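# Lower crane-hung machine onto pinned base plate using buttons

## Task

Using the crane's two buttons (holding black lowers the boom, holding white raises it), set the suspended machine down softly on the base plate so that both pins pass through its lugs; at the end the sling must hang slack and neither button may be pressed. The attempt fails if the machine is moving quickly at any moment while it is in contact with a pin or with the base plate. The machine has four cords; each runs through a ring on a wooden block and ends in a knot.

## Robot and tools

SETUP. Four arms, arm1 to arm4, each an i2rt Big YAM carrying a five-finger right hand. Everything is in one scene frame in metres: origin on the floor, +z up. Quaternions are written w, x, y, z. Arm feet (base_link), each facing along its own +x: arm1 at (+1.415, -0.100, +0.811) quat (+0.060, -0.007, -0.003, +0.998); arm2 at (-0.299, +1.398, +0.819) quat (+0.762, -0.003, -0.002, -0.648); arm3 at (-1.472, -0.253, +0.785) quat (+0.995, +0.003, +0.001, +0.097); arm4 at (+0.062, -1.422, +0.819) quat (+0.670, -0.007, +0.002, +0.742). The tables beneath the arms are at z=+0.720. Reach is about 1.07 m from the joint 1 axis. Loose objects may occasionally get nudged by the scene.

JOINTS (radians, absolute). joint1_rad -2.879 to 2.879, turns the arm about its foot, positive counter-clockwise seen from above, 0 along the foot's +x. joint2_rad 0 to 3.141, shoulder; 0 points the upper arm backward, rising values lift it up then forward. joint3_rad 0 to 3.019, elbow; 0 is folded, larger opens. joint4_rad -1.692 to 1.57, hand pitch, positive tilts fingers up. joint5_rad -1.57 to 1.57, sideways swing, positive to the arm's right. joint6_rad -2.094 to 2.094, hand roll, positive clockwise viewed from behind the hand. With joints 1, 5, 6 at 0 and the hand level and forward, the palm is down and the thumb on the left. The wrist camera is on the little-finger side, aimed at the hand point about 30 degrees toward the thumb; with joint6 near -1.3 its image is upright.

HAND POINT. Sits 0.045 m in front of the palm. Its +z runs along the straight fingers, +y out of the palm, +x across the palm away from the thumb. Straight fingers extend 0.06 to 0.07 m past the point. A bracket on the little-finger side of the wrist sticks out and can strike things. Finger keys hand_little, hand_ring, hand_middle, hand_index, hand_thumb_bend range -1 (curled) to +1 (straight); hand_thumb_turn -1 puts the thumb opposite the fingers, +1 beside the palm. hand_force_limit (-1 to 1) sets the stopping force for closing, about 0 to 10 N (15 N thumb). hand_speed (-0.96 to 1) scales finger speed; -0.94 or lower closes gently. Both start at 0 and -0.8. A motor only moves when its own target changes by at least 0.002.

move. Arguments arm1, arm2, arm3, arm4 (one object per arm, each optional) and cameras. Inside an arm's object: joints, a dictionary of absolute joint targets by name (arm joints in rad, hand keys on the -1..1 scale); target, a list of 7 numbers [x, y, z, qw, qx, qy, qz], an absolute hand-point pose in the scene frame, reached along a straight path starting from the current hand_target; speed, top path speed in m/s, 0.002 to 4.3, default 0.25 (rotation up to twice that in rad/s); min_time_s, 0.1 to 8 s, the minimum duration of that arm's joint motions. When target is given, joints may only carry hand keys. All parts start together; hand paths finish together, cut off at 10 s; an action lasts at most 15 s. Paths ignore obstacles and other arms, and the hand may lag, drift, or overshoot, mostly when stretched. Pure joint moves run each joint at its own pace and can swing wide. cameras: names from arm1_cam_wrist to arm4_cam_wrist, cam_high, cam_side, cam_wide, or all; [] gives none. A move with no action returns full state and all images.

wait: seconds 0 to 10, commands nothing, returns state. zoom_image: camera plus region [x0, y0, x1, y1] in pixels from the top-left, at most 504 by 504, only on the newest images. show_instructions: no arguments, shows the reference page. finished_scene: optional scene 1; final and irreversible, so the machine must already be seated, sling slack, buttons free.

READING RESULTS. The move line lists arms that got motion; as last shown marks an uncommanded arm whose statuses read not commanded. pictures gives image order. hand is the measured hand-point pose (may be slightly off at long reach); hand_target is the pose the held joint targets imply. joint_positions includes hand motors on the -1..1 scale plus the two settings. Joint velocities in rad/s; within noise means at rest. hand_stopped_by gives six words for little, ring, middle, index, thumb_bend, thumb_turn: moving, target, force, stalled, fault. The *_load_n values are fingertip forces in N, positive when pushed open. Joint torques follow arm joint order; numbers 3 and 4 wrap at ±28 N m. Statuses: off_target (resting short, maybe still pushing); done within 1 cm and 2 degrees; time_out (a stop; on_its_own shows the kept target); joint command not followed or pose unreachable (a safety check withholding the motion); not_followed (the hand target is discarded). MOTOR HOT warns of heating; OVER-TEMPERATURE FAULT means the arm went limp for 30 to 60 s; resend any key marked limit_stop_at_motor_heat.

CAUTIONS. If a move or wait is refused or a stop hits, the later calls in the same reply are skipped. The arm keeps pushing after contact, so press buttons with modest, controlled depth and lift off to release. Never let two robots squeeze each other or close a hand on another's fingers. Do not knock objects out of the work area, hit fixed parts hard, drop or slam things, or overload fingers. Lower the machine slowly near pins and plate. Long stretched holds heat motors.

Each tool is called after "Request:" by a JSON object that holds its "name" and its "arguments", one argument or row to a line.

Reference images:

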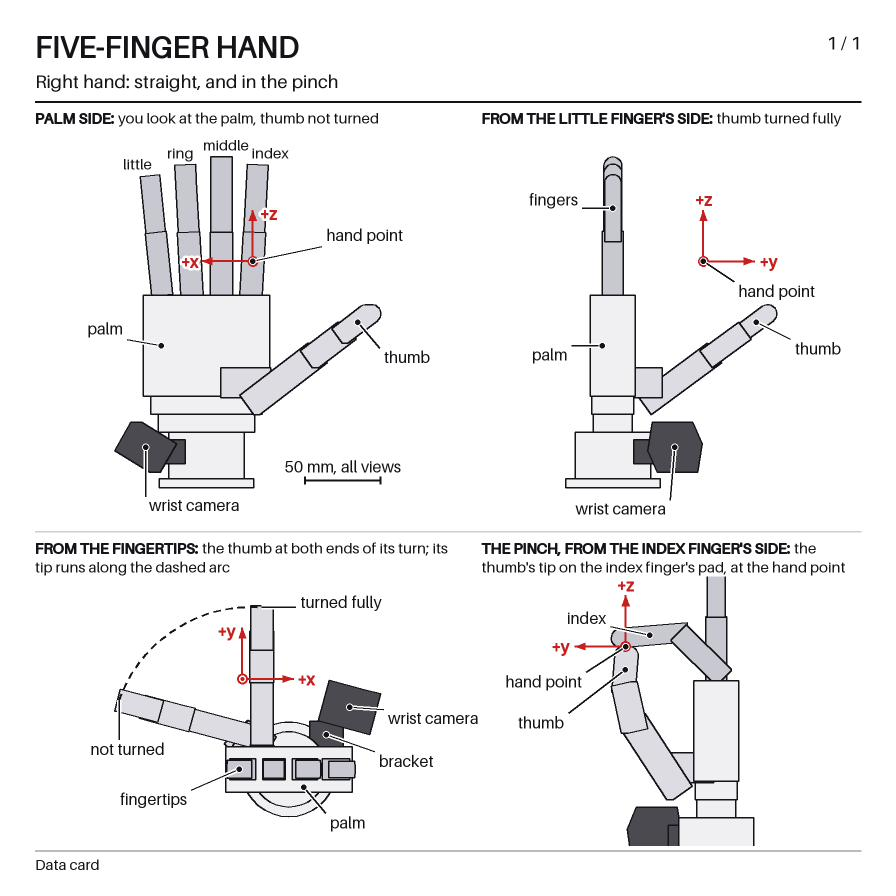

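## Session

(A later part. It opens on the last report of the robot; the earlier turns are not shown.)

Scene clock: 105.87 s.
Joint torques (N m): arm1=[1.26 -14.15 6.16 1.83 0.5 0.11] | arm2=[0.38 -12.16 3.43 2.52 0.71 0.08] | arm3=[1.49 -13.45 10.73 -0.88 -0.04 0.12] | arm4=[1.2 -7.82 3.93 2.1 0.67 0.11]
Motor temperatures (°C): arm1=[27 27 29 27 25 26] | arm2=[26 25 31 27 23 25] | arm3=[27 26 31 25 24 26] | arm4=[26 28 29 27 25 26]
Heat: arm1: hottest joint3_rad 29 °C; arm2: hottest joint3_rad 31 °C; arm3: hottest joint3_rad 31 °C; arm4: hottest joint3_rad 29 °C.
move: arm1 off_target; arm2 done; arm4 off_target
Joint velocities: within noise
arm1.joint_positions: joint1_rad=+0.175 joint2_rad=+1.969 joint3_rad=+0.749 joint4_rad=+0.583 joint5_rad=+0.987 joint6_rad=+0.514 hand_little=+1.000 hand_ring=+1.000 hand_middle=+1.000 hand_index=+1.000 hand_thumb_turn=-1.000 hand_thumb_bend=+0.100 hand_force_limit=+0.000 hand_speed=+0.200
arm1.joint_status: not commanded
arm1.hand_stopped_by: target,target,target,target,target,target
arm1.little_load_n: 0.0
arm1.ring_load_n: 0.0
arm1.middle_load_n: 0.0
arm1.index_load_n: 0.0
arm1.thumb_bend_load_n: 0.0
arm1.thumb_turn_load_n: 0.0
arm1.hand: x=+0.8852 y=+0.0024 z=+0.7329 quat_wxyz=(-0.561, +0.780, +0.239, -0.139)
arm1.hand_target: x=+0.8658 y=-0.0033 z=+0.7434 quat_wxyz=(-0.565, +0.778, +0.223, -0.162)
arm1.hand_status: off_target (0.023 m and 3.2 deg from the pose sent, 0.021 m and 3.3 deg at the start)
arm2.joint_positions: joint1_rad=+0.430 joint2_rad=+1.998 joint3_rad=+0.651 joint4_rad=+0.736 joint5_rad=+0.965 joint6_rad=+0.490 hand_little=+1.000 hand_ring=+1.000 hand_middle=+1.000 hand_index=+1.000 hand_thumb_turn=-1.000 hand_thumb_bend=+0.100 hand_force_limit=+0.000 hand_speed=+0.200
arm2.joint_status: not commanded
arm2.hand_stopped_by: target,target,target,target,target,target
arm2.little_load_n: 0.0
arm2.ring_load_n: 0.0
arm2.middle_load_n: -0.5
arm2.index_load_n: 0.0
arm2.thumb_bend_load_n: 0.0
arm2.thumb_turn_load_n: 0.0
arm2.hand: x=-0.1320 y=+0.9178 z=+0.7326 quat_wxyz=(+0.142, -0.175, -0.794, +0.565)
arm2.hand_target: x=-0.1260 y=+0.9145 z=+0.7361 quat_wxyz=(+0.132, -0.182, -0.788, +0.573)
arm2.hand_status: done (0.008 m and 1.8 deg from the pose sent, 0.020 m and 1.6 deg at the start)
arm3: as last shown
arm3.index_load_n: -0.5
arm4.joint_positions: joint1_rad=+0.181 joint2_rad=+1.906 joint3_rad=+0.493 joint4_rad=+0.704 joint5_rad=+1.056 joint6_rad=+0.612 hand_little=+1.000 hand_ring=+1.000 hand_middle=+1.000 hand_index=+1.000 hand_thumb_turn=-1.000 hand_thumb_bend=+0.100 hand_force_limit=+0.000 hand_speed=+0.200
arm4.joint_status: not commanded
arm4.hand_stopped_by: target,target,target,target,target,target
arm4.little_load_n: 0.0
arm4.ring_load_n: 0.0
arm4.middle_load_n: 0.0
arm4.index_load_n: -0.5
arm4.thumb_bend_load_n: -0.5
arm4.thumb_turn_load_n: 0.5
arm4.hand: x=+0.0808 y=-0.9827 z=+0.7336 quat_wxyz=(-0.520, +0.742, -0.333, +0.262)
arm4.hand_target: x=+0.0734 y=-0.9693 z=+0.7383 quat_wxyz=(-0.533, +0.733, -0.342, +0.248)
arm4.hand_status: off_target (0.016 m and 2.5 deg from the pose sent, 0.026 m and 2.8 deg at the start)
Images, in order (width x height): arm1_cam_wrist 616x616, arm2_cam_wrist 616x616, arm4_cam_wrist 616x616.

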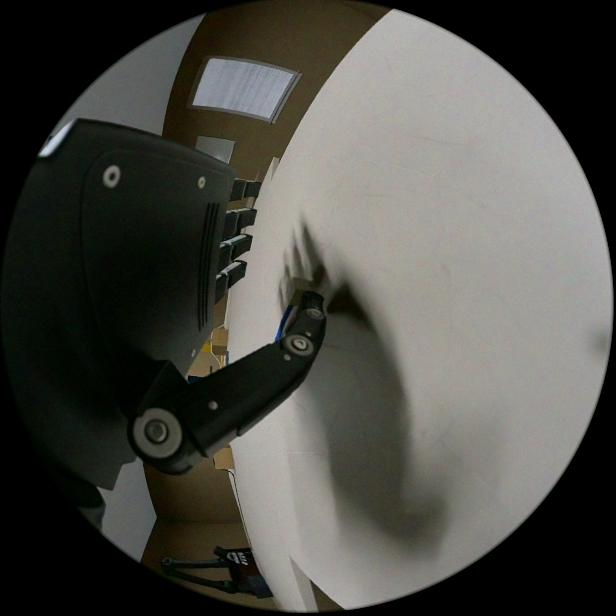

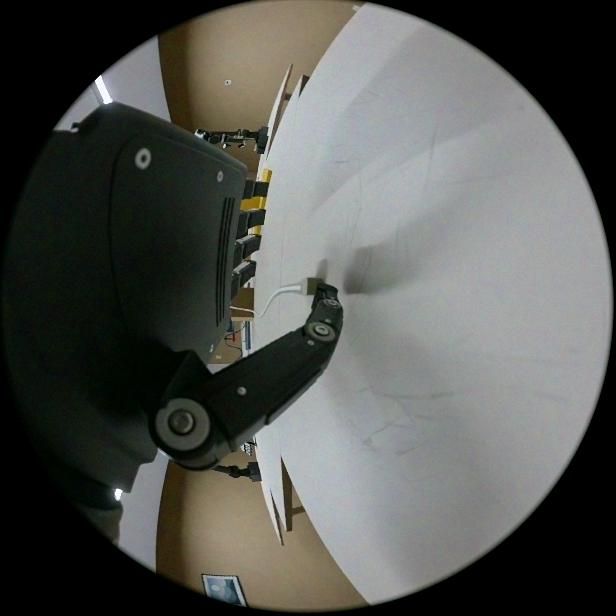

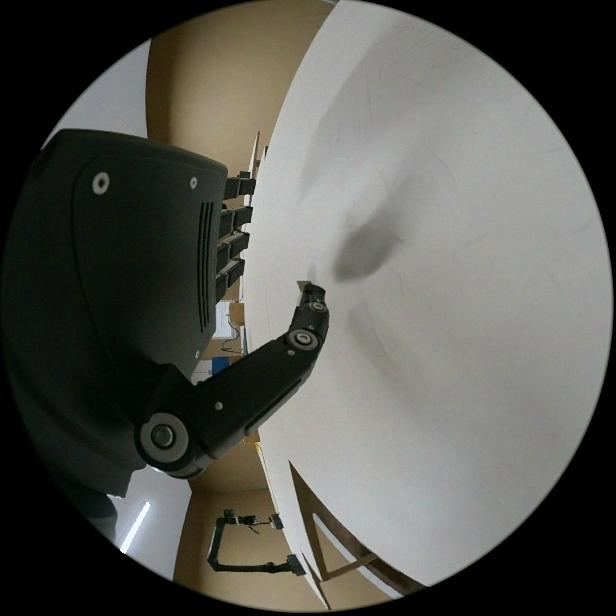

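Request:
{"name": "move", "arguments": {
  "arm1": {"joints": {"hand_index": 0.35, "hand_middle": 0.35, "hand_thumb_turn": -0.93, "hand_speed": -0.5}},
  "arm2": {"joints": {"hand_index": 0.35, "hand_middle": 0.35, "hand_thumb_turn": -0.93, "hand_speed": -0.5}},
  "arm4": {"joints": {"hand_index": 0.35, "hand_middle": 0.35, "hand_thumb_turn": -0.93, "hand_speed": -0.5}},
  "cameras": ["arm1_cam_wrist", "arm2_cam_wrist", "arm4_cam_wrist"]
}}

Request:
{"name": "zoom_image", "arguments": {
  "camera": "arm1_cam_wrist",
  "region": [240, 230, 400, 390]
}}

Request:
{"name": "zoom_image", "arguments": {
  "camera": "arm2_cam_wrist",
  "region": [240, 230, 400, 390]
}}

Request:
{"name": "zoom_image", "arguments": {
  "camera": "arm4_cam_wrist",
  "region": [240, 230, 400, 390]
}}

Scene clock: 109.20 s.
Joint torques (N m): arm1=[1.38 -13.8 6.15 1.73 0.48 0.13] | arm2=[0.44 -12.1 3.44 2.52 0.68 0.07] | arm3=[1.44 -13.51 10.74 -0.9 -0.03 0.12] | arm4=[1.32 -7.82 3.93 2.13 0.64 0.11]
Motor temperatures (°C): arm1=[27 28 29 27 25 26] | arm2=[26 25 30 27 23 25] | arm3=[27 26 32 25 24 26] | arm4=[26 28 29 27 25 26]
Heat: arm1: hottest joint3_rad 29 °C; arm2: hottest joint3_rad 30 °C; arm3: hottest joint3_rad 32 °C; arm4: hottest joint3_rad 29 °C.
move: arm1 done; arm2 done; arm4 done
Joint velocities: within noise
arm1.joint_positions: joint1_rad=+0.175 joint2_rad=+1.969 joint3_rad=+0.749 joint4_rad=+0.583 joint5_rad=+0.987 joint6_rad=+0.514 hand_little=+1.000 hand_ring=+1.000 hand_middle=+0.350 hand_index=+0.350 hand_thumb_turn=-0.930 hand_thumb_bend=+0.100 hand_force_limit=+0.000 hand_speed=-0.500
arm1.joint_status: all done
arm1.hand_stopped_by: target,target,target,target,target,target
arm1.little_load_n: 0.0
arm1.ring_load_n: 0.0
arm1.middle_load_n: 0.0
arm1.index_load_n: 0.0
arm1.thumb_bend_load_n: 0.0
arm1.thumb_turn_load_n: 0.0
arm1.hand: x=+0.8852 y=+0.0025 z=+0.7330 quat_wxyz=(-0.562, +0.780, +0.238, -0.139)
arm1.hand_target: x=+0.8658 y=-0.0032 z=+0.7435 quat_wxyz=(-0.565, +0.778, +0.223, -0.162)
arm1.hand_status: not commanded
arm2.joint_positions: joint1_rad=+0.430 joint2_rad=+1.998 joint3_rad=+0.651 joint4_rad=+0.736 joint5_rad=+0.965 joint6_rad=+0.491 hand_little=+1.000 hand_ring=+1.000 hand_middle=+0.350 hand_index=+0.350 hand_thumb_turn=-0.930 hand_thumb_bend=+0.100 hand_force_limit=+0.000 hand_speed=-0.500
arm2.joint_status: all done
arm2.hand_stopped_by: target,target,target,target,target,target
arm2.little_load_n: 0.0
arm2.ring_load_n: 0.0
arm2.middle_load_n: 0.0
arm2.index_load_n: 0.0
arm2.thumb_bend_load_n: 0.0
arm2.thumb_turn_load_n: 0.0
arm2.hand: x=-0.1320 y=+0.9177 z=+0.7326 quat_wxyz=(+0.142, -0.175, -0.794, +0.565)
arm2.hand_target: x=-0.1259 y=+0.9145 z=+0.7361 quat_wxyz=(+0.132, -0.182, -0.788, +0.573)
arm2.hand_status: not commanded
arm3: as last shown
arm3.index_load_n: 0.0
arm4.joint_positions: joint1_rad=+0.181 joint2_rad=+1.906 joint3_rad=+0.493 joint4_rad=+0.704 joint5_rad=+1.056 joint6_rad=+0.612 hand_little=+1.000 hand_ring=+1.000 hand_middle=+0.350 hand_index=+0.350 hand_thumb_turn=-0.930 hand_thumb_bend=+0.100 hand_force_limit=+0.000 hand_speed=-0.500
arm4.joint_status: all done
arm4.hand_stopped_by: target,target,target,target,target,target
arm4.little_load_n: -0.5
arm4.ring_load_n: 0.0
arm4.middle_load_n: -0.5
arm4.index_load_n: 0.0
arm4.thumb_bend_load_n: 0.0
arm4.thumb_turn_load_n: 0.0
arm4.hand: x=+0.0808 y=-0.9827 z=+0.7336 quat_wxyz=(-0.520, +0.742, -0.333, +0.261)
arm4.hand_target: x=+0.0734 y=-0.9693 z=+0.7383 quat_wxyz=(-0.533, +0.733, -0.342, +0.248)
arm4.hand_status: not commanded
Images, in order (width x height): arm1_cam_wrist 616x616, arm2_cam_wrist 616x616, arm4_cam_wrist 616x616.

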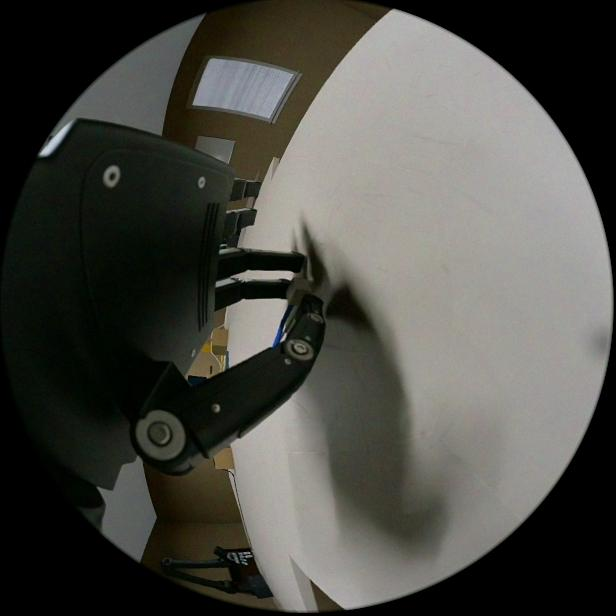

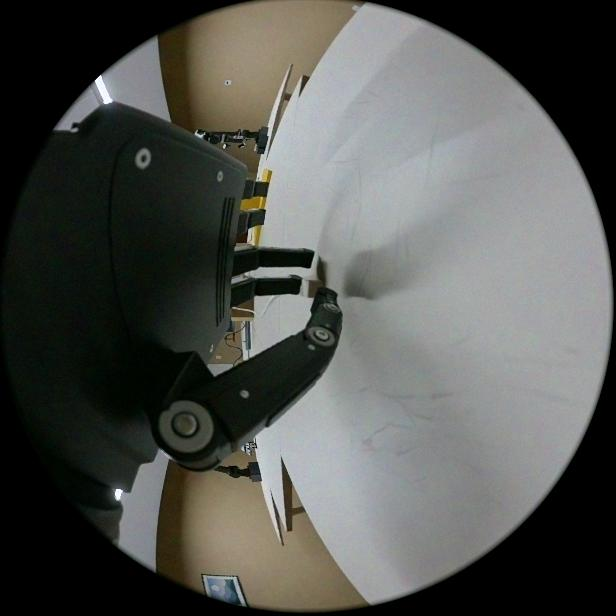

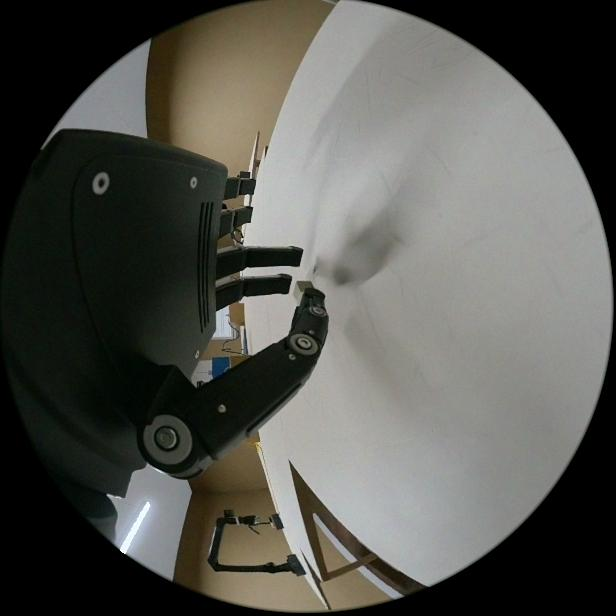

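Scaled by 3.150 from the camera's image (finer frame: 880x880).

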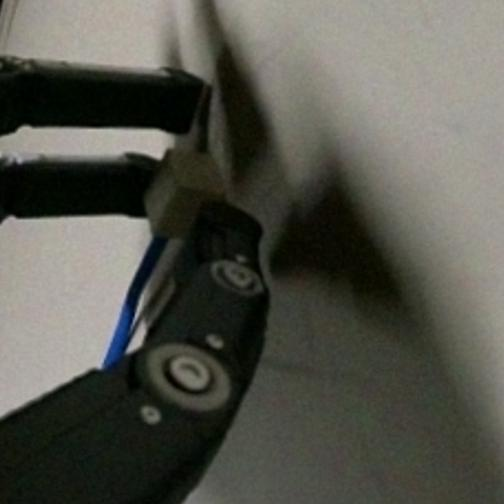

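Scaled by 3.150 from the camera's image (finer frame: 880x880).

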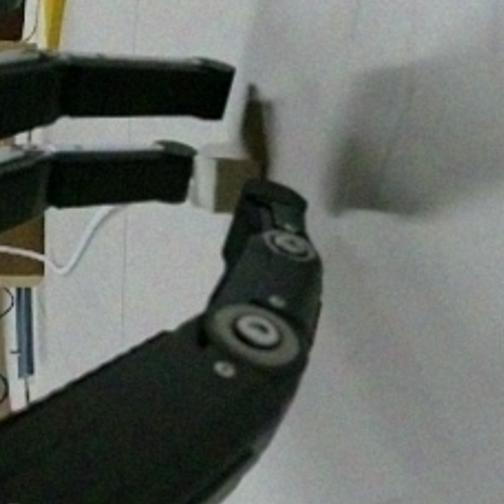

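Scaled by 3.150 from the camera's image (finer frame: 880x880).

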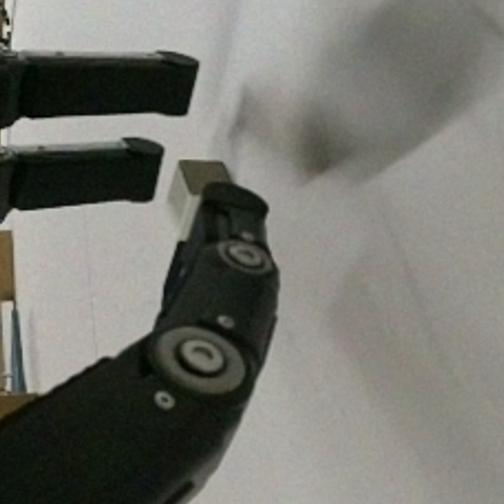

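Request:
{"name": "move", "arguments": {
  "arm1": {"joints": {"hand_index": -0.4, "hand_force_limit": -0.2, "hand_speed": -0.9}},
  "arm2": {"joints": {"hand_index": -0.4, "hand_force_limit": -0.2, "hand_speed": -0.9}},
  "arm4": {"joints": {"hand_index": -0.4, "hand_force_limit": -0.2, "hand_speed": -0.9}},
  "cameras": ["arm1_cam_wrist", "arm2_cam_wrist", "arm4_cam_wrist"]
}}

Request:
{"name": "zoom_image", "arguments": {
  "camera": "arm1_cam_wrist",
  "region": [240, 230, 400, 390]
}}

Request:
{"name": "zoom_image", "arguments": {
  "camera": "arm2_cam_wrist",
  "region": [240, 230, 400, 390]
}}

Request:
{"name": "zoom_image", "arguments": {
  "camera": "arm4_cam_wrist",
  "region": [240, 230, 400, 390]
}}

Scene clock: 112.90 s.
Joint torques (N m): arm1=[1.26 -13.86 5.94 1.78 0.4 0.13] | arm2=[0.38 -12.16 3.44 2.18 0.48 0.01] | arm3=[1.49 -13.39 10.76 -0.87 -0.04 0.12] | arm4=[1.08 -7.71 3.51 1.8 0.43 0.06]
Motor temperatures (°C): arm1=[27 28 29 27 25 26] | arm2=[26 25 30 27 23 25] | arm3=[27 26 32 25 24 26] | arm4=[26 28 28 27 25 26]
Heat: arm1: hottest joint3_rad 29 °C; arm2: hottest joint3_rad 30 °C; arm3: hottest joint3_rad 32 °C; arm4: hottest joint2_rad 28 °C.
move: arm1 off_target; arm2 off_target; arm4 off_target
Joint velocities: within noise
arm1.joint_positions: joint1_rad=+0.175 joint2_rad=+1.969 joint3_rad=+0.752 joint4_rad=+0.585 joint5_rad=+0.989 joint6_rad=+0.515 hand_little=+1.000 hand_ring=+1.000 hand_middle=+0.350 hand_index=-0.011 hand_thumb_turn=-0.930 hand_thumb_bend=+0.100 hand_force_limit=-0.200 hand_speed=-0.900
arm1.joint_status: hand_index off_target (ended at -0.011, target -0.400); the others done
arm1.hand_stopped_by: target,target,target,force,target,target
arm1.little_load_n: 0.0
arm1.ring_load_n: 0.0
arm1.middle_load_n: 0.0
arm1.index_load_n: 5.0
arm1.thumb_bend_load_n: 1.5
arm1.thumb_turn_load_n: -2.0
arm1.hand: x=+0.8833 y=+0.0026 z=+0.7344 quat_wxyz=(-0.562, +0.780, +0.236, -0.141)
arm1.hand_target: x=+0.8657 y=-0.0032 z=+0.7435 quat_wxyz=(-0.565, +0.778, +0.223, -0.162)
arm1.hand_status: not commanded
arm2.joint_positions: joint1_rad=+0.430 joint2_rad=+1.998 joint3_rad=+0.651 joint4_rad=+0.745 joint5_rad=+0.970 joint6_rad=+0.496 hand_little=+1.000 hand_ring=+1.000 hand_middle=+0.350 hand_index=-0.021 hand_thumb_turn=-0.930 hand_thumb_bend=+0.100 hand_force_limit=-0.200 hand_speed=-0.900
arm2.joint_status: hand_index off_target (ended at -0.021, target -0.400); the others done
arm2.hand_stopped_by: target,target,target,force,target,target
arm2.little_load_n: 0.0
arm2.ring_load_n: 0.0
arm2.middle_load_n: 0.0
arm2.index_load_n: 4.0
arm2.thumb_bend_load_n: 1.5
arm2.thumb_turn_load_n: -0.5
arm2.hand: x=-0.1319 y=+0.9164 z=+0.7345 quat_wxyz=(+0.140, -0.180, -0.790, +0.569)
arm2.hand_target: x=-0.1260 y=+0.9145 z=+0.7361 quat_wxyz=(+0.132, -0.182, -0.788, +0.573)
arm2.hand_status: not commanded
arm3: as last shown
arm4.joint_positions: joint1_rad=+0.181 joint2_rad=+1.906 joint3_rad=+0.500 joint4_rad=+0.713 joint5_rad=+1.061 joint6_rad=+0.617 hand_little=+1.000 hand_ring=+1.000 hand_middle=+0.350 hand_index=-0.244 hand_thumb_turn=-0.930 hand_thumb_bend=+0.100 hand_force_limit=-0.200 hand_speed=-0.900
arm4.joint_status: hand_index off_target (ended at -0.244, target -0.400); the others done
arm4.hand_stopped_by: target,target,target,force,target,target
arm4.little_load_n: 0.0
arm4.ring_load_n: 0.0
arm4.middle_load_n: 0.0
arm4.index_load_n: 5.5
arm4.thumb_bend_load_n: 0.5
arm4.thumb_turn_load_n: 0.0
arm4.hand: x=+0.0798 y=-0.9775 z=+0.7369 quat_wxyz=(-0.526, +0.736, -0.339, +0.258)
arm4.hand_target: x=+0.0734 y=-0.9693 z=+0.7383 quat_wxyz=(-0.533, +0.733, -0.342, +0.248)
arm4.hand_status: not commanded
Images, in order (width x height): arm1_cam_wrist 616x616, arm2_cam_wrist 616x616, arm4_cam_wrist 616x616.

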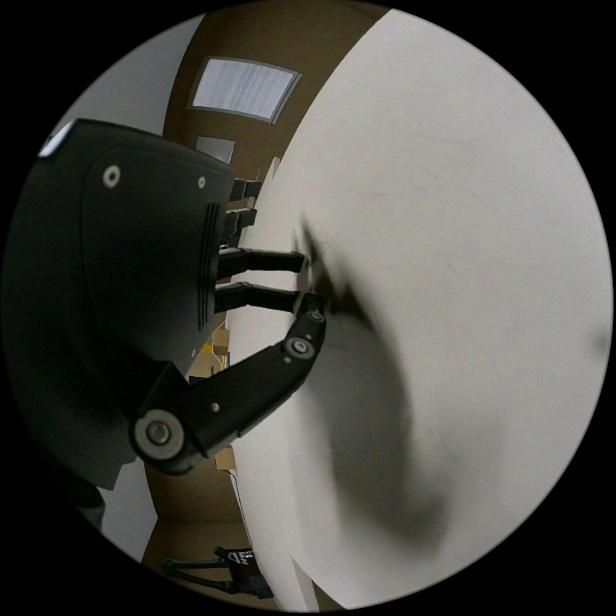

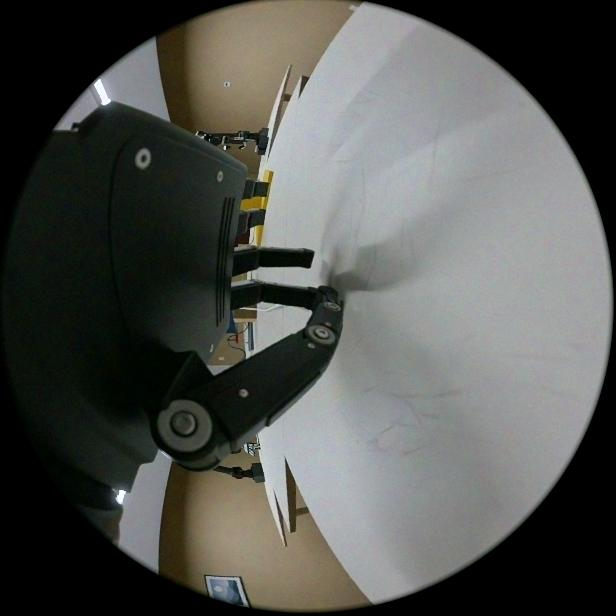

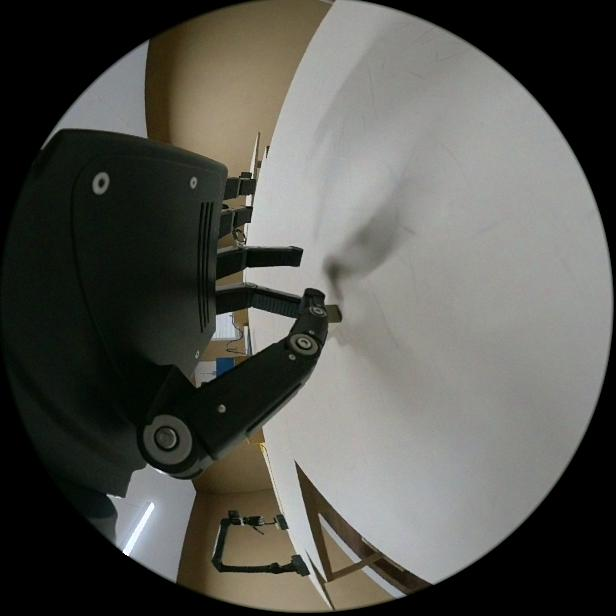

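Scaled by 3.150 from the camera's image (finer frame: 880x880).

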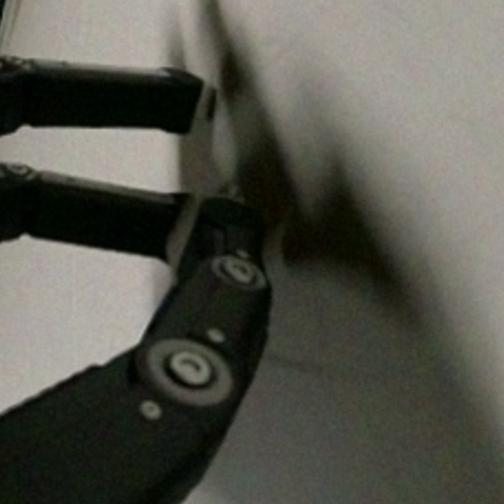

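Scaled by 3.150 from the camera's image (finer frame: 880x880).

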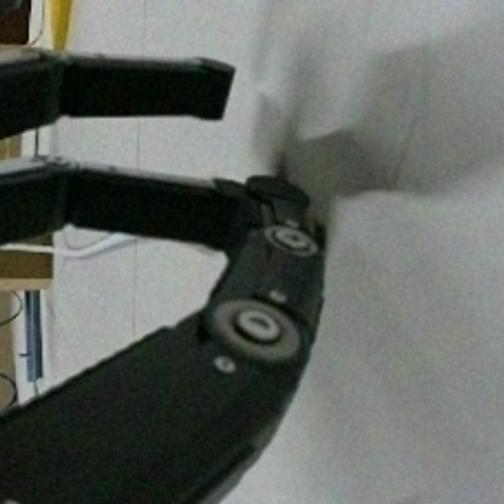

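Scaled by 3.150 from the camera's image (finer frame: 880x880).

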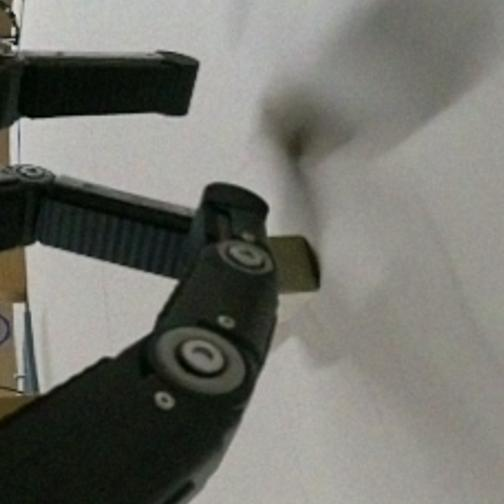

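Request:
{"name": "move", "arguments": {
  "arm1": {"target": [0.864, -0.003, 0.783, 0.565, -0.7776, -0.223, 0.162], "speed": 0.04},
  "arm2": {"target": [-0.126, 0.9145, 0.776, -0.1322, 0.182, 0.7882, -0.5726], "speed": 0.04},
  "arm4": {"joints": {"hand_index": 0.5, "hand_speed": -0.5}},
  "cameras": ["arm1_cam_wrist", "arm2_cam_wrist", "arm4_cam_wrist"]
}}

Request:
{"name": "zoom_image", "arguments": {
  "camera": "arm1_cam_wrist",
  "region": [240, 230, 400, 390]
}}

Request:
{"name": "zoom_image", "arguments": {
  "camera": "arm2_cam_wrist",
  "region": [240, 230, 400, 390]
}}

Request:
{"name": "zoom_image", "arguments": {
  "camera": "arm4_cam_wrist",
  "region": [240, 230, 400, 390]
}}

Scene clock: 115.20 s.
Joint torques (N m): arm1=[1.26 -15.68 6.41 0.9 0.39 0.09] | arm2=[0.38 -13.57 3.75 1.51 0.47 0.01] | arm3=[1.49 -13.45 10.74 -0.88 -0.04 0.12] | arm4=[1.2 -7.82 3.52 1.83 0.45 0.03]
Motor temperatures (°C): arm1=[27 28 29 27 25 26] | arm2=[26 25 30 27 23 25] | arm3=[27 26 32 25 24 26] | arm4=[26 28 28 27 25 26]
Heat: arm1: hottest joint3_rad 29 °C; arm2: hottest joint3_rad 30 °C; arm3: hottest joint3_rad 32 °C; arm4: hottest joint2_rad 28 °C.
move: arm1 off_target; arm2 done; arm4 done
Joint velocities: within noise
arm1.joint_positions: joint1_rad=+0.175 joint2_rad=+1.879 joint3_rad=+0.752 joint4_rad=+0.500 joint5_rad=+0.989 joint6_rad=+0.515 hand_little=+1.000 hand_ring=+1.000 hand_middle=+0.350 hand_index=-0.011 hand_thumb_turn=-0.930 hand_thumb_bend=+0.100 hand_force_limit=-0.200 hand_speed=-0.900
arm1.joint_status: not commanded
arm1.hand_stopped_by: target,target,target,force,target,target
arm1.little_load_n: 0.0
arm1.ring_load_n: 0.0
arm1.middle_load_n: 0.0
arm1.index_load_n: 5.0
arm1.thumb_bend_load_n: 2.0
arm1.thumb_turn_load_n: -2.0
arm1.hand: x=+0.8803 y=+0.0023 z=+0.7659 quat_wxyz=(-0.563, +0.779, +0.235, -0.143)
arm1.hand_target: x=+0.8644 y=-0.0031 z=+0.7833 quat_wxyz=(-0.565, +0.778, +0.223, -0.162)
arm1.hand_status: off_target (0.024 m and 2.6 deg from the pose sent, 0.053 m and 2.9 deg at the start)
arm2.joint_positions: joint1_rad=+0.430 joint2_rad=+1.886 joint3_rad=+0.643 joint4_rad=+0.640 joint5_rad=+0.970 joint6_rad=+0.496 hand_little=+1.000 hand_ring=+1.000 hand_middle=+0.350 hand_index=-0.021 hand_thumb_turn=-0.930 hand_thumb_bend=+0.100 hand_force_limit=-0.200 hand_speed=-0.900
arm2.joint_status: not commanded
arm2.hand_stopped_by: target,target,target,force,target,target
arm2.little_load_n: 0.0
arm2.ring_load_n: 0.0
arm2.middle_load_n: 0.0
arm2.index_load_n: 2.5
arm2.thumb_bend_load_n: 1.0
arm2.thumb_turn_load_n: 0.0
arm2.hand: x=-0.1309 y=+0.9153 z=+0.7680 quat_wxyz=(+0.139, -0.180, -0.790, +0.569)
arm2.hand_target: x=-0.1260 y=+0.9145 z=+0.7759 quat_wxyz=(+0.132, -0.182, -0.788, +0.573)
arm2.hand_status: done (0.009 m and 1.0 deg from the pose sent, 0.042 m and 1.0 deg at the start)
arm3: as last shown
arm4.joint_positions: joint1_rad=+0.181 joint2_rad=+1.906 joint3_rad=+0.500 joint4_rad=+0.713 joint5_rad=+1.061 joint6_rad=+0.617 hand_little=+1.000 hand_ring=+1.000 hand_middle=+0.350 hand_index=+0.500 hand_thumb_turn=-0.930 hand_thumb_bend=+0.100 hand_force_limit=-0.200 hand_speed=-0.500
arm4.joint_status: all done
arm4.hand_stopped_by: target,target,target,target,target,target
arm4.little_load_n: 0.0
arm4.ring_load_n: 0.0
arm4.middle_load_n: 0.0
arm4.index_load_n: 0.0
arm4.thumb_bend_load_n: 0.0
arm4.thumb_turn_load_n: 0.0
arm4.hand: x=+0.0798 y=-0.9775 z=+0.7369 quat_wxyz=(-0.526, +0.736, -0.339, +0.258)
arm4.hand_target: x=+0.0735 y=-0.9693 z=+0.7383 quat_wxyz=(-0.533, +0.733, -0.342, +0.248)
arm4.hand_status: not commanded
Images, in order (width x height): arm1_cam_wrist 616x616, arm2_cam_wrist 616x616, arm4_cam_wrist 616x616.

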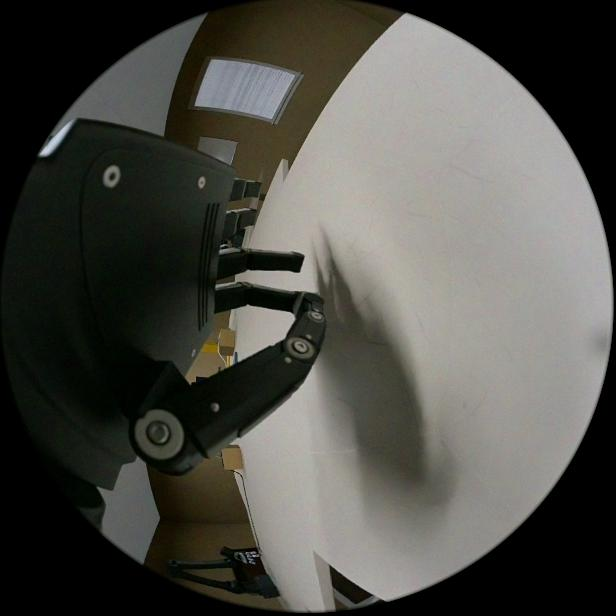

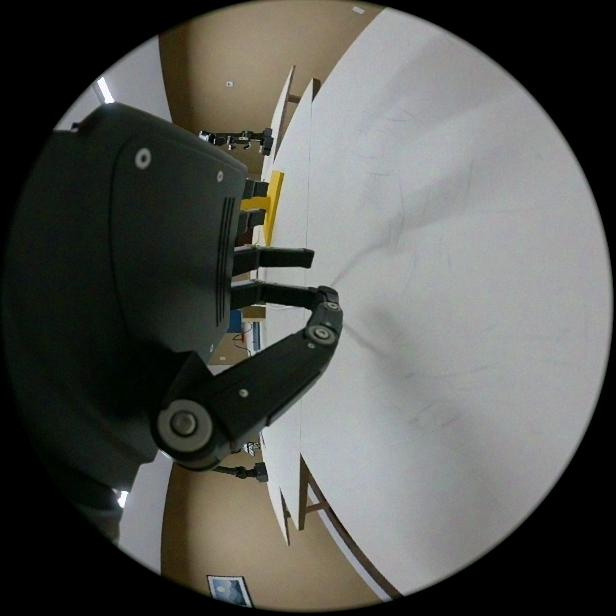

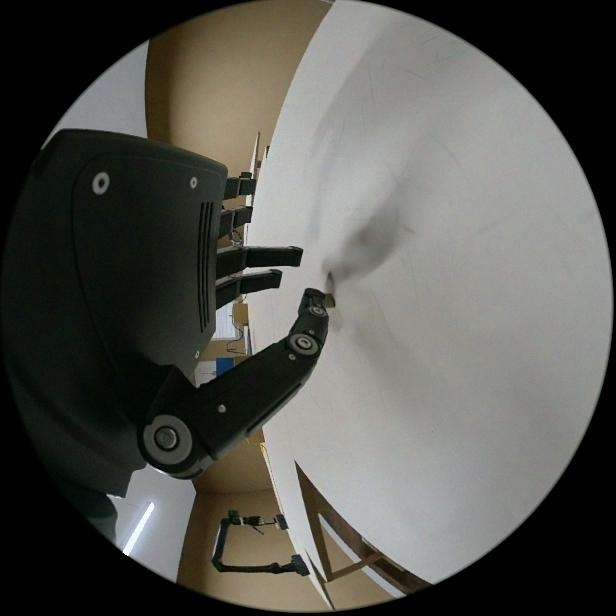

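Scaled by 3.150 from the camera's image (finer frame: 880x880).

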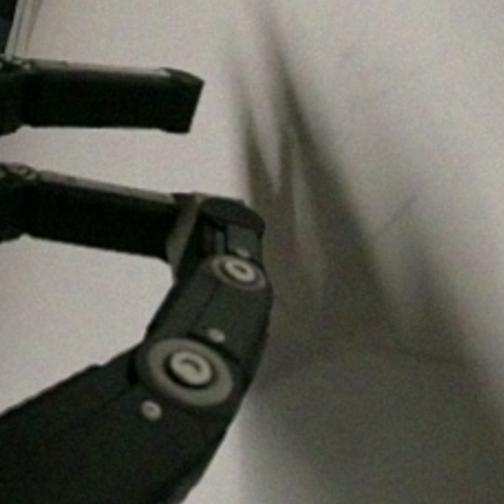

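Scaled by 3.150 from the camera's image (finer frame: 880x880).

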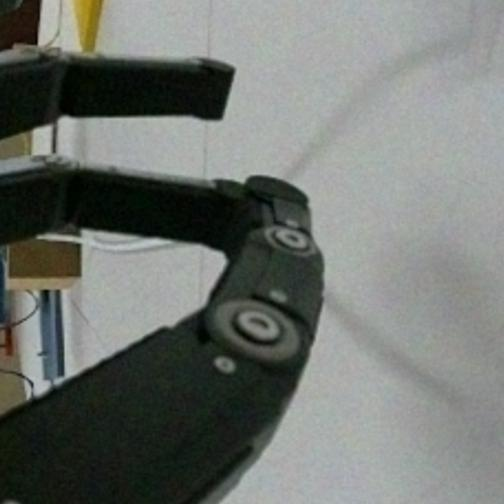

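Scaled by 3.150 from the camera's image (finer frame: 880x880).

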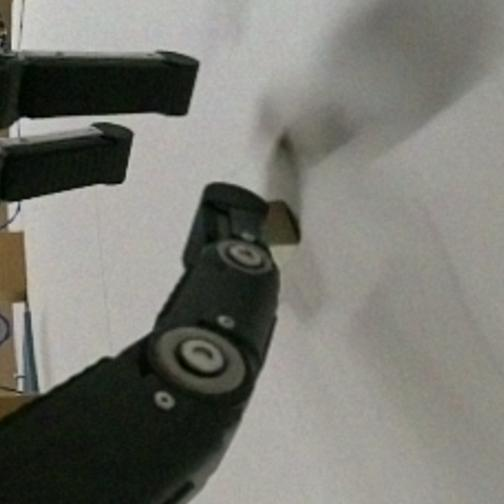

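Request:
{"name": "move", "arguments": {
  "arm4": {"target": [0.073, -0.985, 0.785, 0.5326, -0.7331, 0.3419, -0.2484], "speed": 0.08},
  "cameras": ["arm4_cam_wrist", "cam_high", "cam_side"]
}}

Request:
{"name": "zoom_image", "arguments": {
  "camera": "arm4_cam_wrist",
  "region": [240, 230, 440, 430]
}}

Scene clock: 117.30 s.
Joint torques (N m): arm1=[1.38 -15.68 6.26 0.9 0.38 0.11] | arm2=[0.38 -13.51 3.78 1.52 0.47 0.01] | arm3=[1.55 -13.45 10.73 -0.91 -0.04 0.12] | arm4=[1.14 -8.23 3.11 1.29 0.63 0.08]
Motor temperatures (°C): arm1=[27 28 29 27 25 26] | arm2=[26 25 30 27 23 25] | arm3=[27 26 32 25 24 26] | arm4=[26 28 28 27 25 26]
Heat: arm1: hottest joint3_rad 29 °C; arm2: hottest joint3_rad 30 °C; arm3: hottest joint3_rad 32 °C; arm4: hottest joint2_rad 28 °C.
move: arm4 done
Joint velocities: within noise
arm1, arm2: as last shown
arm1.ring_load_n: -0.5
arm1.thumb_bend_load_n: 1.5
arm3.joint_positions: joint1_rad=+0.475 joint2_rad=+1.672 joint3_rad=+1.268 joint4_rad=-1.207 joint5_rad=+0.005 joint6_rad=-1.401 hand_little=-0.900 hand_ring=-0.900 hand_middle=-0.900 hand_index=+1.000 hand_thumb_turn=+1.000 hand_thumb_bend=+1.000 hand_force_limit=+0.000 hand_speed=+0.200
arm3.joint_status: not commanded
arm3.hand_stopped_by: target,target,target,target,target,target
arm3.little_load_n: 0.0
arm3.ring_load_n: 0.0
arm3.middle_load_n: 0.0
arm3.index_load_n: 0.0
arm3.thumb_bend_load_n: 0.0
arm3.thumb_turn_load_n: 0.0
arm3.hand: x=-1.1018 y=-0.0319 z=+0.8703 quat_wxyz=(+0.007, +0.969, +0.247, -0.017)
arm3.hand_target: x=-1.0916 y=-0.0183 z=+0.8862 quat_wxyz=(+0.000, +0.969, +0.248, +0.000)
arm3.hand_status: not commanded
arm4.joint_positions: joint1_rad=+0.195 joint2_rad=+1.717 joint3_rad=+0.471 joint4_rad=+0.554 joint5_rad=+1.068 joint6_rad=+0.630 hand_little=+1.000 hand_ring=+1.000 hand_middle=+0.350 hand_index=+0.500 hand_thumb_turn=-0.930 hand_thumb_bend=+0.100 hand_force_limit=-0.200 hand_speed=-0.500
arm4.joint_status: not commanded
arm4.hand_stopped_by: target,target,target,target,target,target
arm4.little_load_n: 0.0
arm4.ring_load_n: -0.5
arm4.middle_load_n: 0.0
arm4.index_load_n: 0.0
arm4.thumb_bend_load_n: 0.0
arm4.thumb_turn_load_n: 0.0
arm4.hand: x=+0.0762 y=-0.9831 z=+0.7828 quat_wxyz=(-0.530, +0.734, -0.339, +0.253)
arm4.hand_target: x=+0.0731 y=-0.9851 z=+0.7848 quat_wxyz=(-0.533, +0.733, -0.342, +0.248)
arm4.hand_status: done (0.004 m and 0.7 deg from the pose sent, 0.049 m and 1.4 deg at the start)
Images, in order (width x height): arm4_cam_wrist 616x616, cam_high 672x504, cam_side 672x504.

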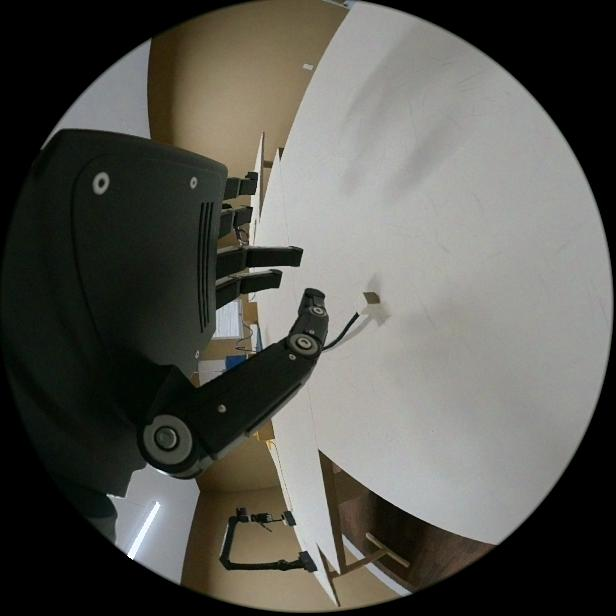

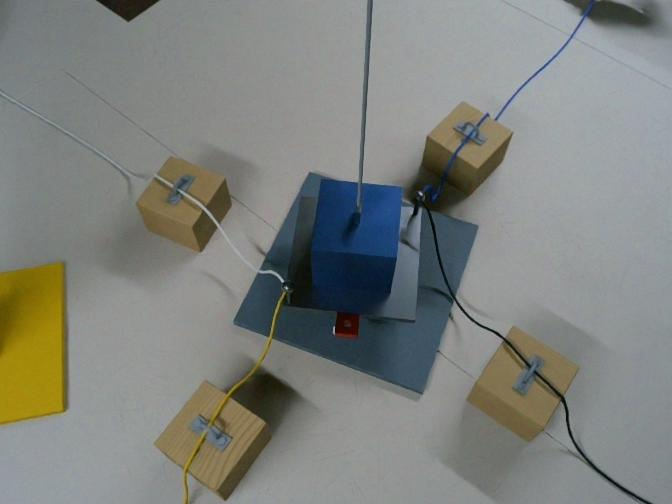

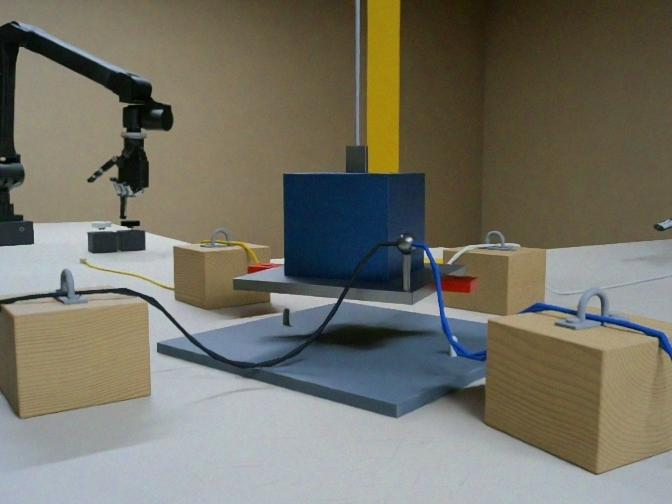

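Scaled by 2.520 from the camera's image (finer frame: 880x880).

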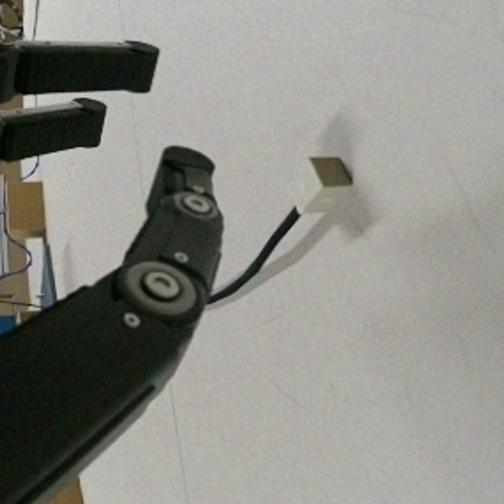

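Request:
{"name": "move", "arguments": {
  "arm4": {"target": [0.0565, -1.004, 0.765, 0.5326, -0.7331, 0.3419, -0.2484], "speed": 0.08},
  "cameras": ["arm4_cam_wrist"]
}}

Request:
{"name": "zoom_image", "arguments": {
  "camera": "arm4_cam_wrist",
  "region": [240, 230, 440, 430]
}}

Scene clock: 120.57 s.
Joint torques (N m): arm1=[1.26 -15.38 6.38 0.81 0.4 0.09] | arm2=[0.38 -13.51 3.78 1.52 0.47 0] | arm3=[1.49 -13.45 10.76 -0.9 -0.04 0.12] | arm4=[1.03 -6.95 2.77 1.11 0.71 0.13]
Motor temperatures (°C): arm1=[27 28 29 27 25 26] | arm2=[26 25 30 26 23 25] | arm3=[27 26 32 25 24 26] | arm4=[26 28 28 27 25 26]
Heat: arm1: hottest joint3_rad 29 °C; arm2: hottest joint3_rad 30 °C; arm3: hottest joint3_rad 32 °C; arm4: hottest joint2_rad 28 °C.
move: arm4 done
Joint velocities: within noise
arm1, arm2, arm3: as last shown
arm1.ring_load_n: 0.0
arm3.ring_load_n: 0.5
arm3.index_load_n: 0.5
arm4.joint_positions: joint1_rad=+0.268 joint2_rad=+1.753 joint3_rad=+0.449 joint4_rad=+0.536 joint5_rad=+1.120 joint6_rad=+0.733 hand_little=+1.000 hand_ring=+1.000 hand_middle=+0.350 hand_index=+0.500 hand_thumb_turn=-0.930 hand_thumb_bend=+0.100 hand_force_limit=-0.200 hand_speed=-0.500
arm4.joint_status: not commanded
arm4.hand_stopped_by: target,target,target,target,target,target
arm4.little_load_n: 0.0
arm4.ring_load_n: 0.0
arm4.middle_load_n: 0.0
arm4.index_load_n: 0.0
arm4.thumb_bend_load_n: 0.0
arm4.thumb_turn_load_n: 0.0
arm4.hand: x=+0.0570 y=-1.0000 z=+0.7687 quat_wxyz=(-0.535, +0.732, -0.342, +0.247)
arm4.hand_target: x=+0.0566 y=-1.0040 z=+0.7651 quat_wxyz=(-0.533, +0.733, -0.342, +0.248)
arm4.hand_status: done (0.005 m and 0.3 deg from the pose sent, 0.034 m and 0.7 deg at the start)
Images, in order (width x height): arm4_cam_wrist 616x616.

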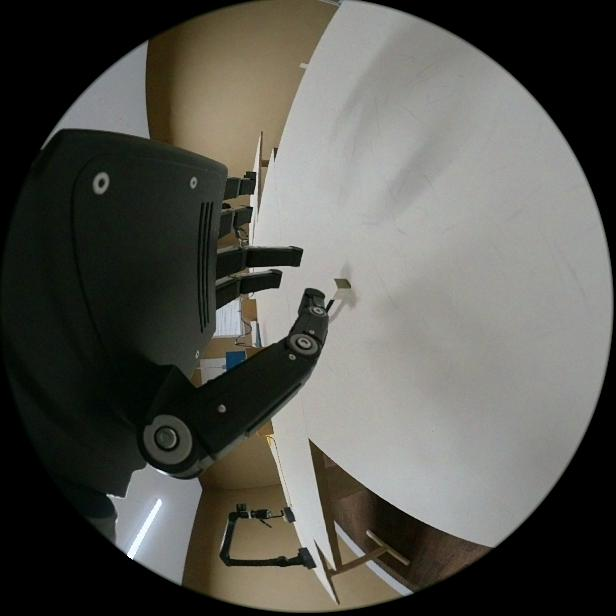

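Scaled by 2.520 from the camera's image (finer frame: 880x880).

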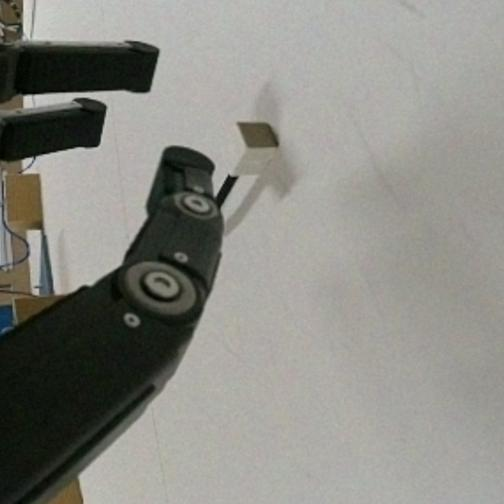

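Request:
{"name": "move", "arguments": {
  "arm4": {"target": [0.058, -1.007, 0.731, 0.5326, -0.7331, 0.3419, -0.2484], "speed": 0.06},
  "cameras": ["arm4_cam_wrist"]
}}

Request:
{"name": "zoom_image", "arguments": {
  "camera": "arm4_cam_wrist",
  "region": [240, 230, 400, 390]
}}

Scene clock: 122.60 s.
Joint torques (N m): arm1=[1.26 -15.56 6.35 0.84 0.4 0.11] | arm2=[0.38 -13.57 3.78 1.51 0.47 0.01] | arm3=[1.44 -13.39 10.77 -0.9 -0.04 0.12] | arm4=[0.79 -7.36 1.95 1.99 0.7 0.07]
Motor temperatures (°C): arm1=[27 28 29 27 25 26] | arm2=[26 25 30 26 23 25] | arm3=[27 26 33 25 24 26] | arm4=[26 28 28 27 25 26]
Heat: arm1: hottest joint3_rad 29 °C; arm2: hottest joint3_rad 30 °C; arm3: hottest joint3_rad 33 °C; arm4: hottest joint2_rad 28 °C.
move: arm4 done
Joint velocities: within noise
arm1, arm2, arm3: as last shown
arm3.ring_load_n: 0.0
arm3.index_load_n: 0.0
arm4.joint_positions: joint1_rad=+0.268 joint2_rad=+1.900 joint3_rad=+0.449 joint4_rad=+0.656 joint5_rad=+1.120 joint6_rad=+0.737 hand_little=+1.000 hand_ring=+1.000 hand_middle=+0.350 hand_index=+0.500 hand_thumb_turn=-0.930 hand_thumb_bend=+0.100 hand_force_limit=-0.200 hand_speed=-0.500
arm4.joint_status: not commanded
arm4.hand_stopped_by: target,target,target,target,target,target
arm4.little_load_n: 0.0
arm4.ring_load_n: 0.0
arm4.middle_load_n: 0.0
arm4.index_load_n: 0.0
arm4.thumb_bend_load_n: 0.0
arm4.thumb_turn_load_n: 0.0
arm4.hand: x=+0.0602 y=-1.0080 z=+0.7309 quat_wxyz=(-0.528, +0.737, -0.337, +0.254)
arm4.hand_target: x=+0.0581 y=-1.0070 z=+0.7310 quat_wxyz=(-0.533, +0.733, -0.342, +0.249)
arm4.hand_status: done (0.002 m and 1.1 deg from the pose sent, 0.038 m and 0.3 deg at the start)
Images, in order (width x height): arm4_cam_wrist 616x616.

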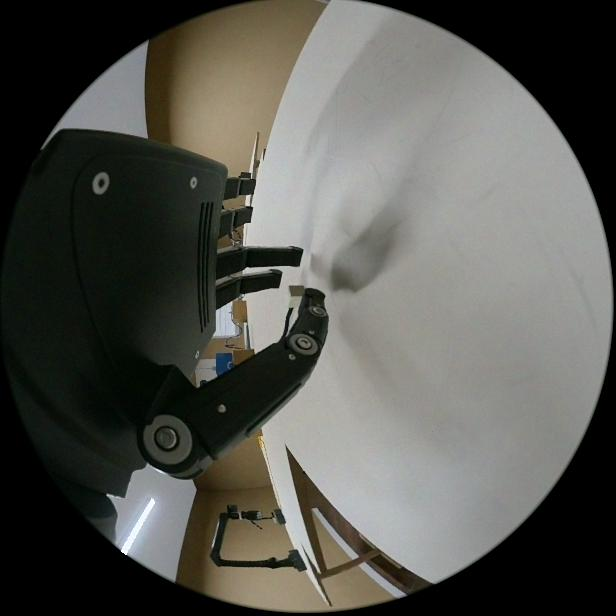

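Scaled by 3.150 from the camera's image (finer frame: 880x880).

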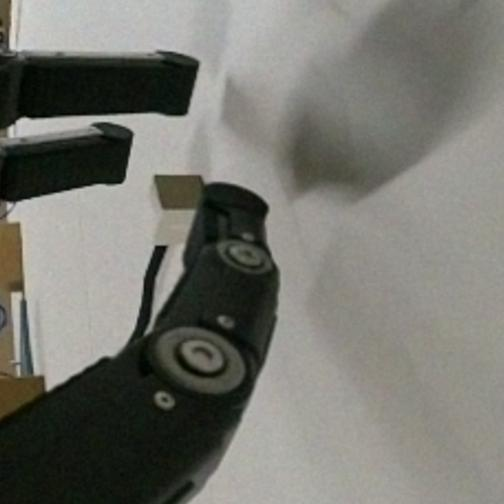

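Request:
{"name": "move", "arguments": {
  "arm4": {"joints": {"hand_index": -0.4, "hand_speed": -0.88}},
  "cameras": ["arm4_cam_wrist"]
}}

Request:
{"name": "zoom_image", "arguments": {
  "camera": "arm4_cam_wrist",
  "region": [240, 230, 400, 390]
}}

Scene clock: 125.87 s.
Joint torques (N m): arm1=[1.55 -15.38 6.38 0.85 0.4 0.11] | arm2=[0.38 -13.51 3.77 1.51 0.48 0] | arm3=[1.49 -13.45 10.71 -0.9 -0.03 0.12] | arm4=[0.85 -7.53 1.98 1.47 0.51 -0.03]
Motor temperatures (°C): arm1=[27 28 28 27 25 26] | arm2=[26 25 29 26 23 25] | arm3=[27 27 33 25 24 26] | arm4=[26 28 28 27 25 26]
Heat: arm1: hottest joint2_rad 28 °C; arm2: hottest joint3_rad 29 °C; arm3: hottest joint3_rad 33 °C; arm4: hottest joint2_rad 28 °C.
move: arm4 off_target
Joint velocities: within noise
arm1, arm2, arm3: as last shown
arm1.thumb_bend_load_n: 2.0
arm3.middle_load_n: 0.5
arm4.joint_positions: joint1_rad=+0.268 joint2_rad=+1.900 joint3_rad=+0.449 joint4_rad=+0.670 joint5_rad=+1.124 joint6_rad=+0.745 hand_little=+1.000 hand_ring=+1.000 hand_middle=+0.350 hand_index=-0.245 hand_thumb_turn=-0.930 hand_thumb_bend=+0.100 hand_force_limit=-0.200 hand_speed=-0.880
arm4.joint_status: hand_index off_target (ended at -0.245, target -0.400); the others done
arm4.hand_stopped_by: target,target,target,force,target,target
arm4.little_load_n: 0.0
arm4.ring_load_n: 0.0
arm4.middle_load_n: 0.0
arm4.index_load_n: 5.5
arm4.thumb_bend_load_n: 0.5
arm4.thumb_turn_load_n: 0.0
arm4.hand: x=+0.0596 y=-1.0055 z=+0.7333 quat_wxyz=(-0.533, +0.731, -0.344, +0.250)
arm4.hand_target: x=+0.0580 y=-1.0070 z=+0.7310 quat_wxyz=(-0.533, +0.733, -0.342, +0.249)
arm4.hand_status: not commanded
Images, in order (width x height): arm4_cam_wrist 616x616.

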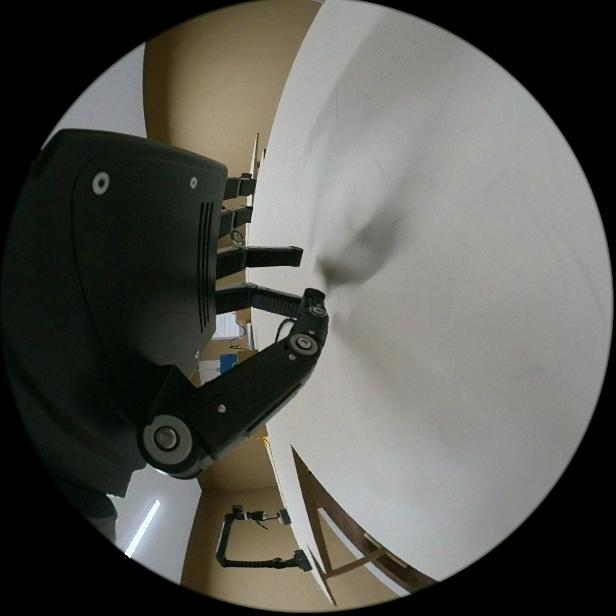

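Scaled by 3.150 from the camera's image (finer frame: 880x880).

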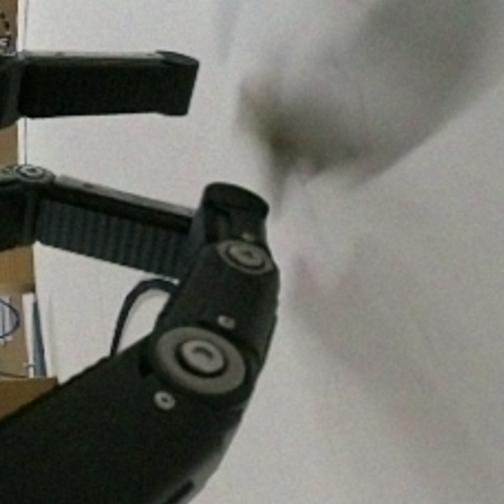

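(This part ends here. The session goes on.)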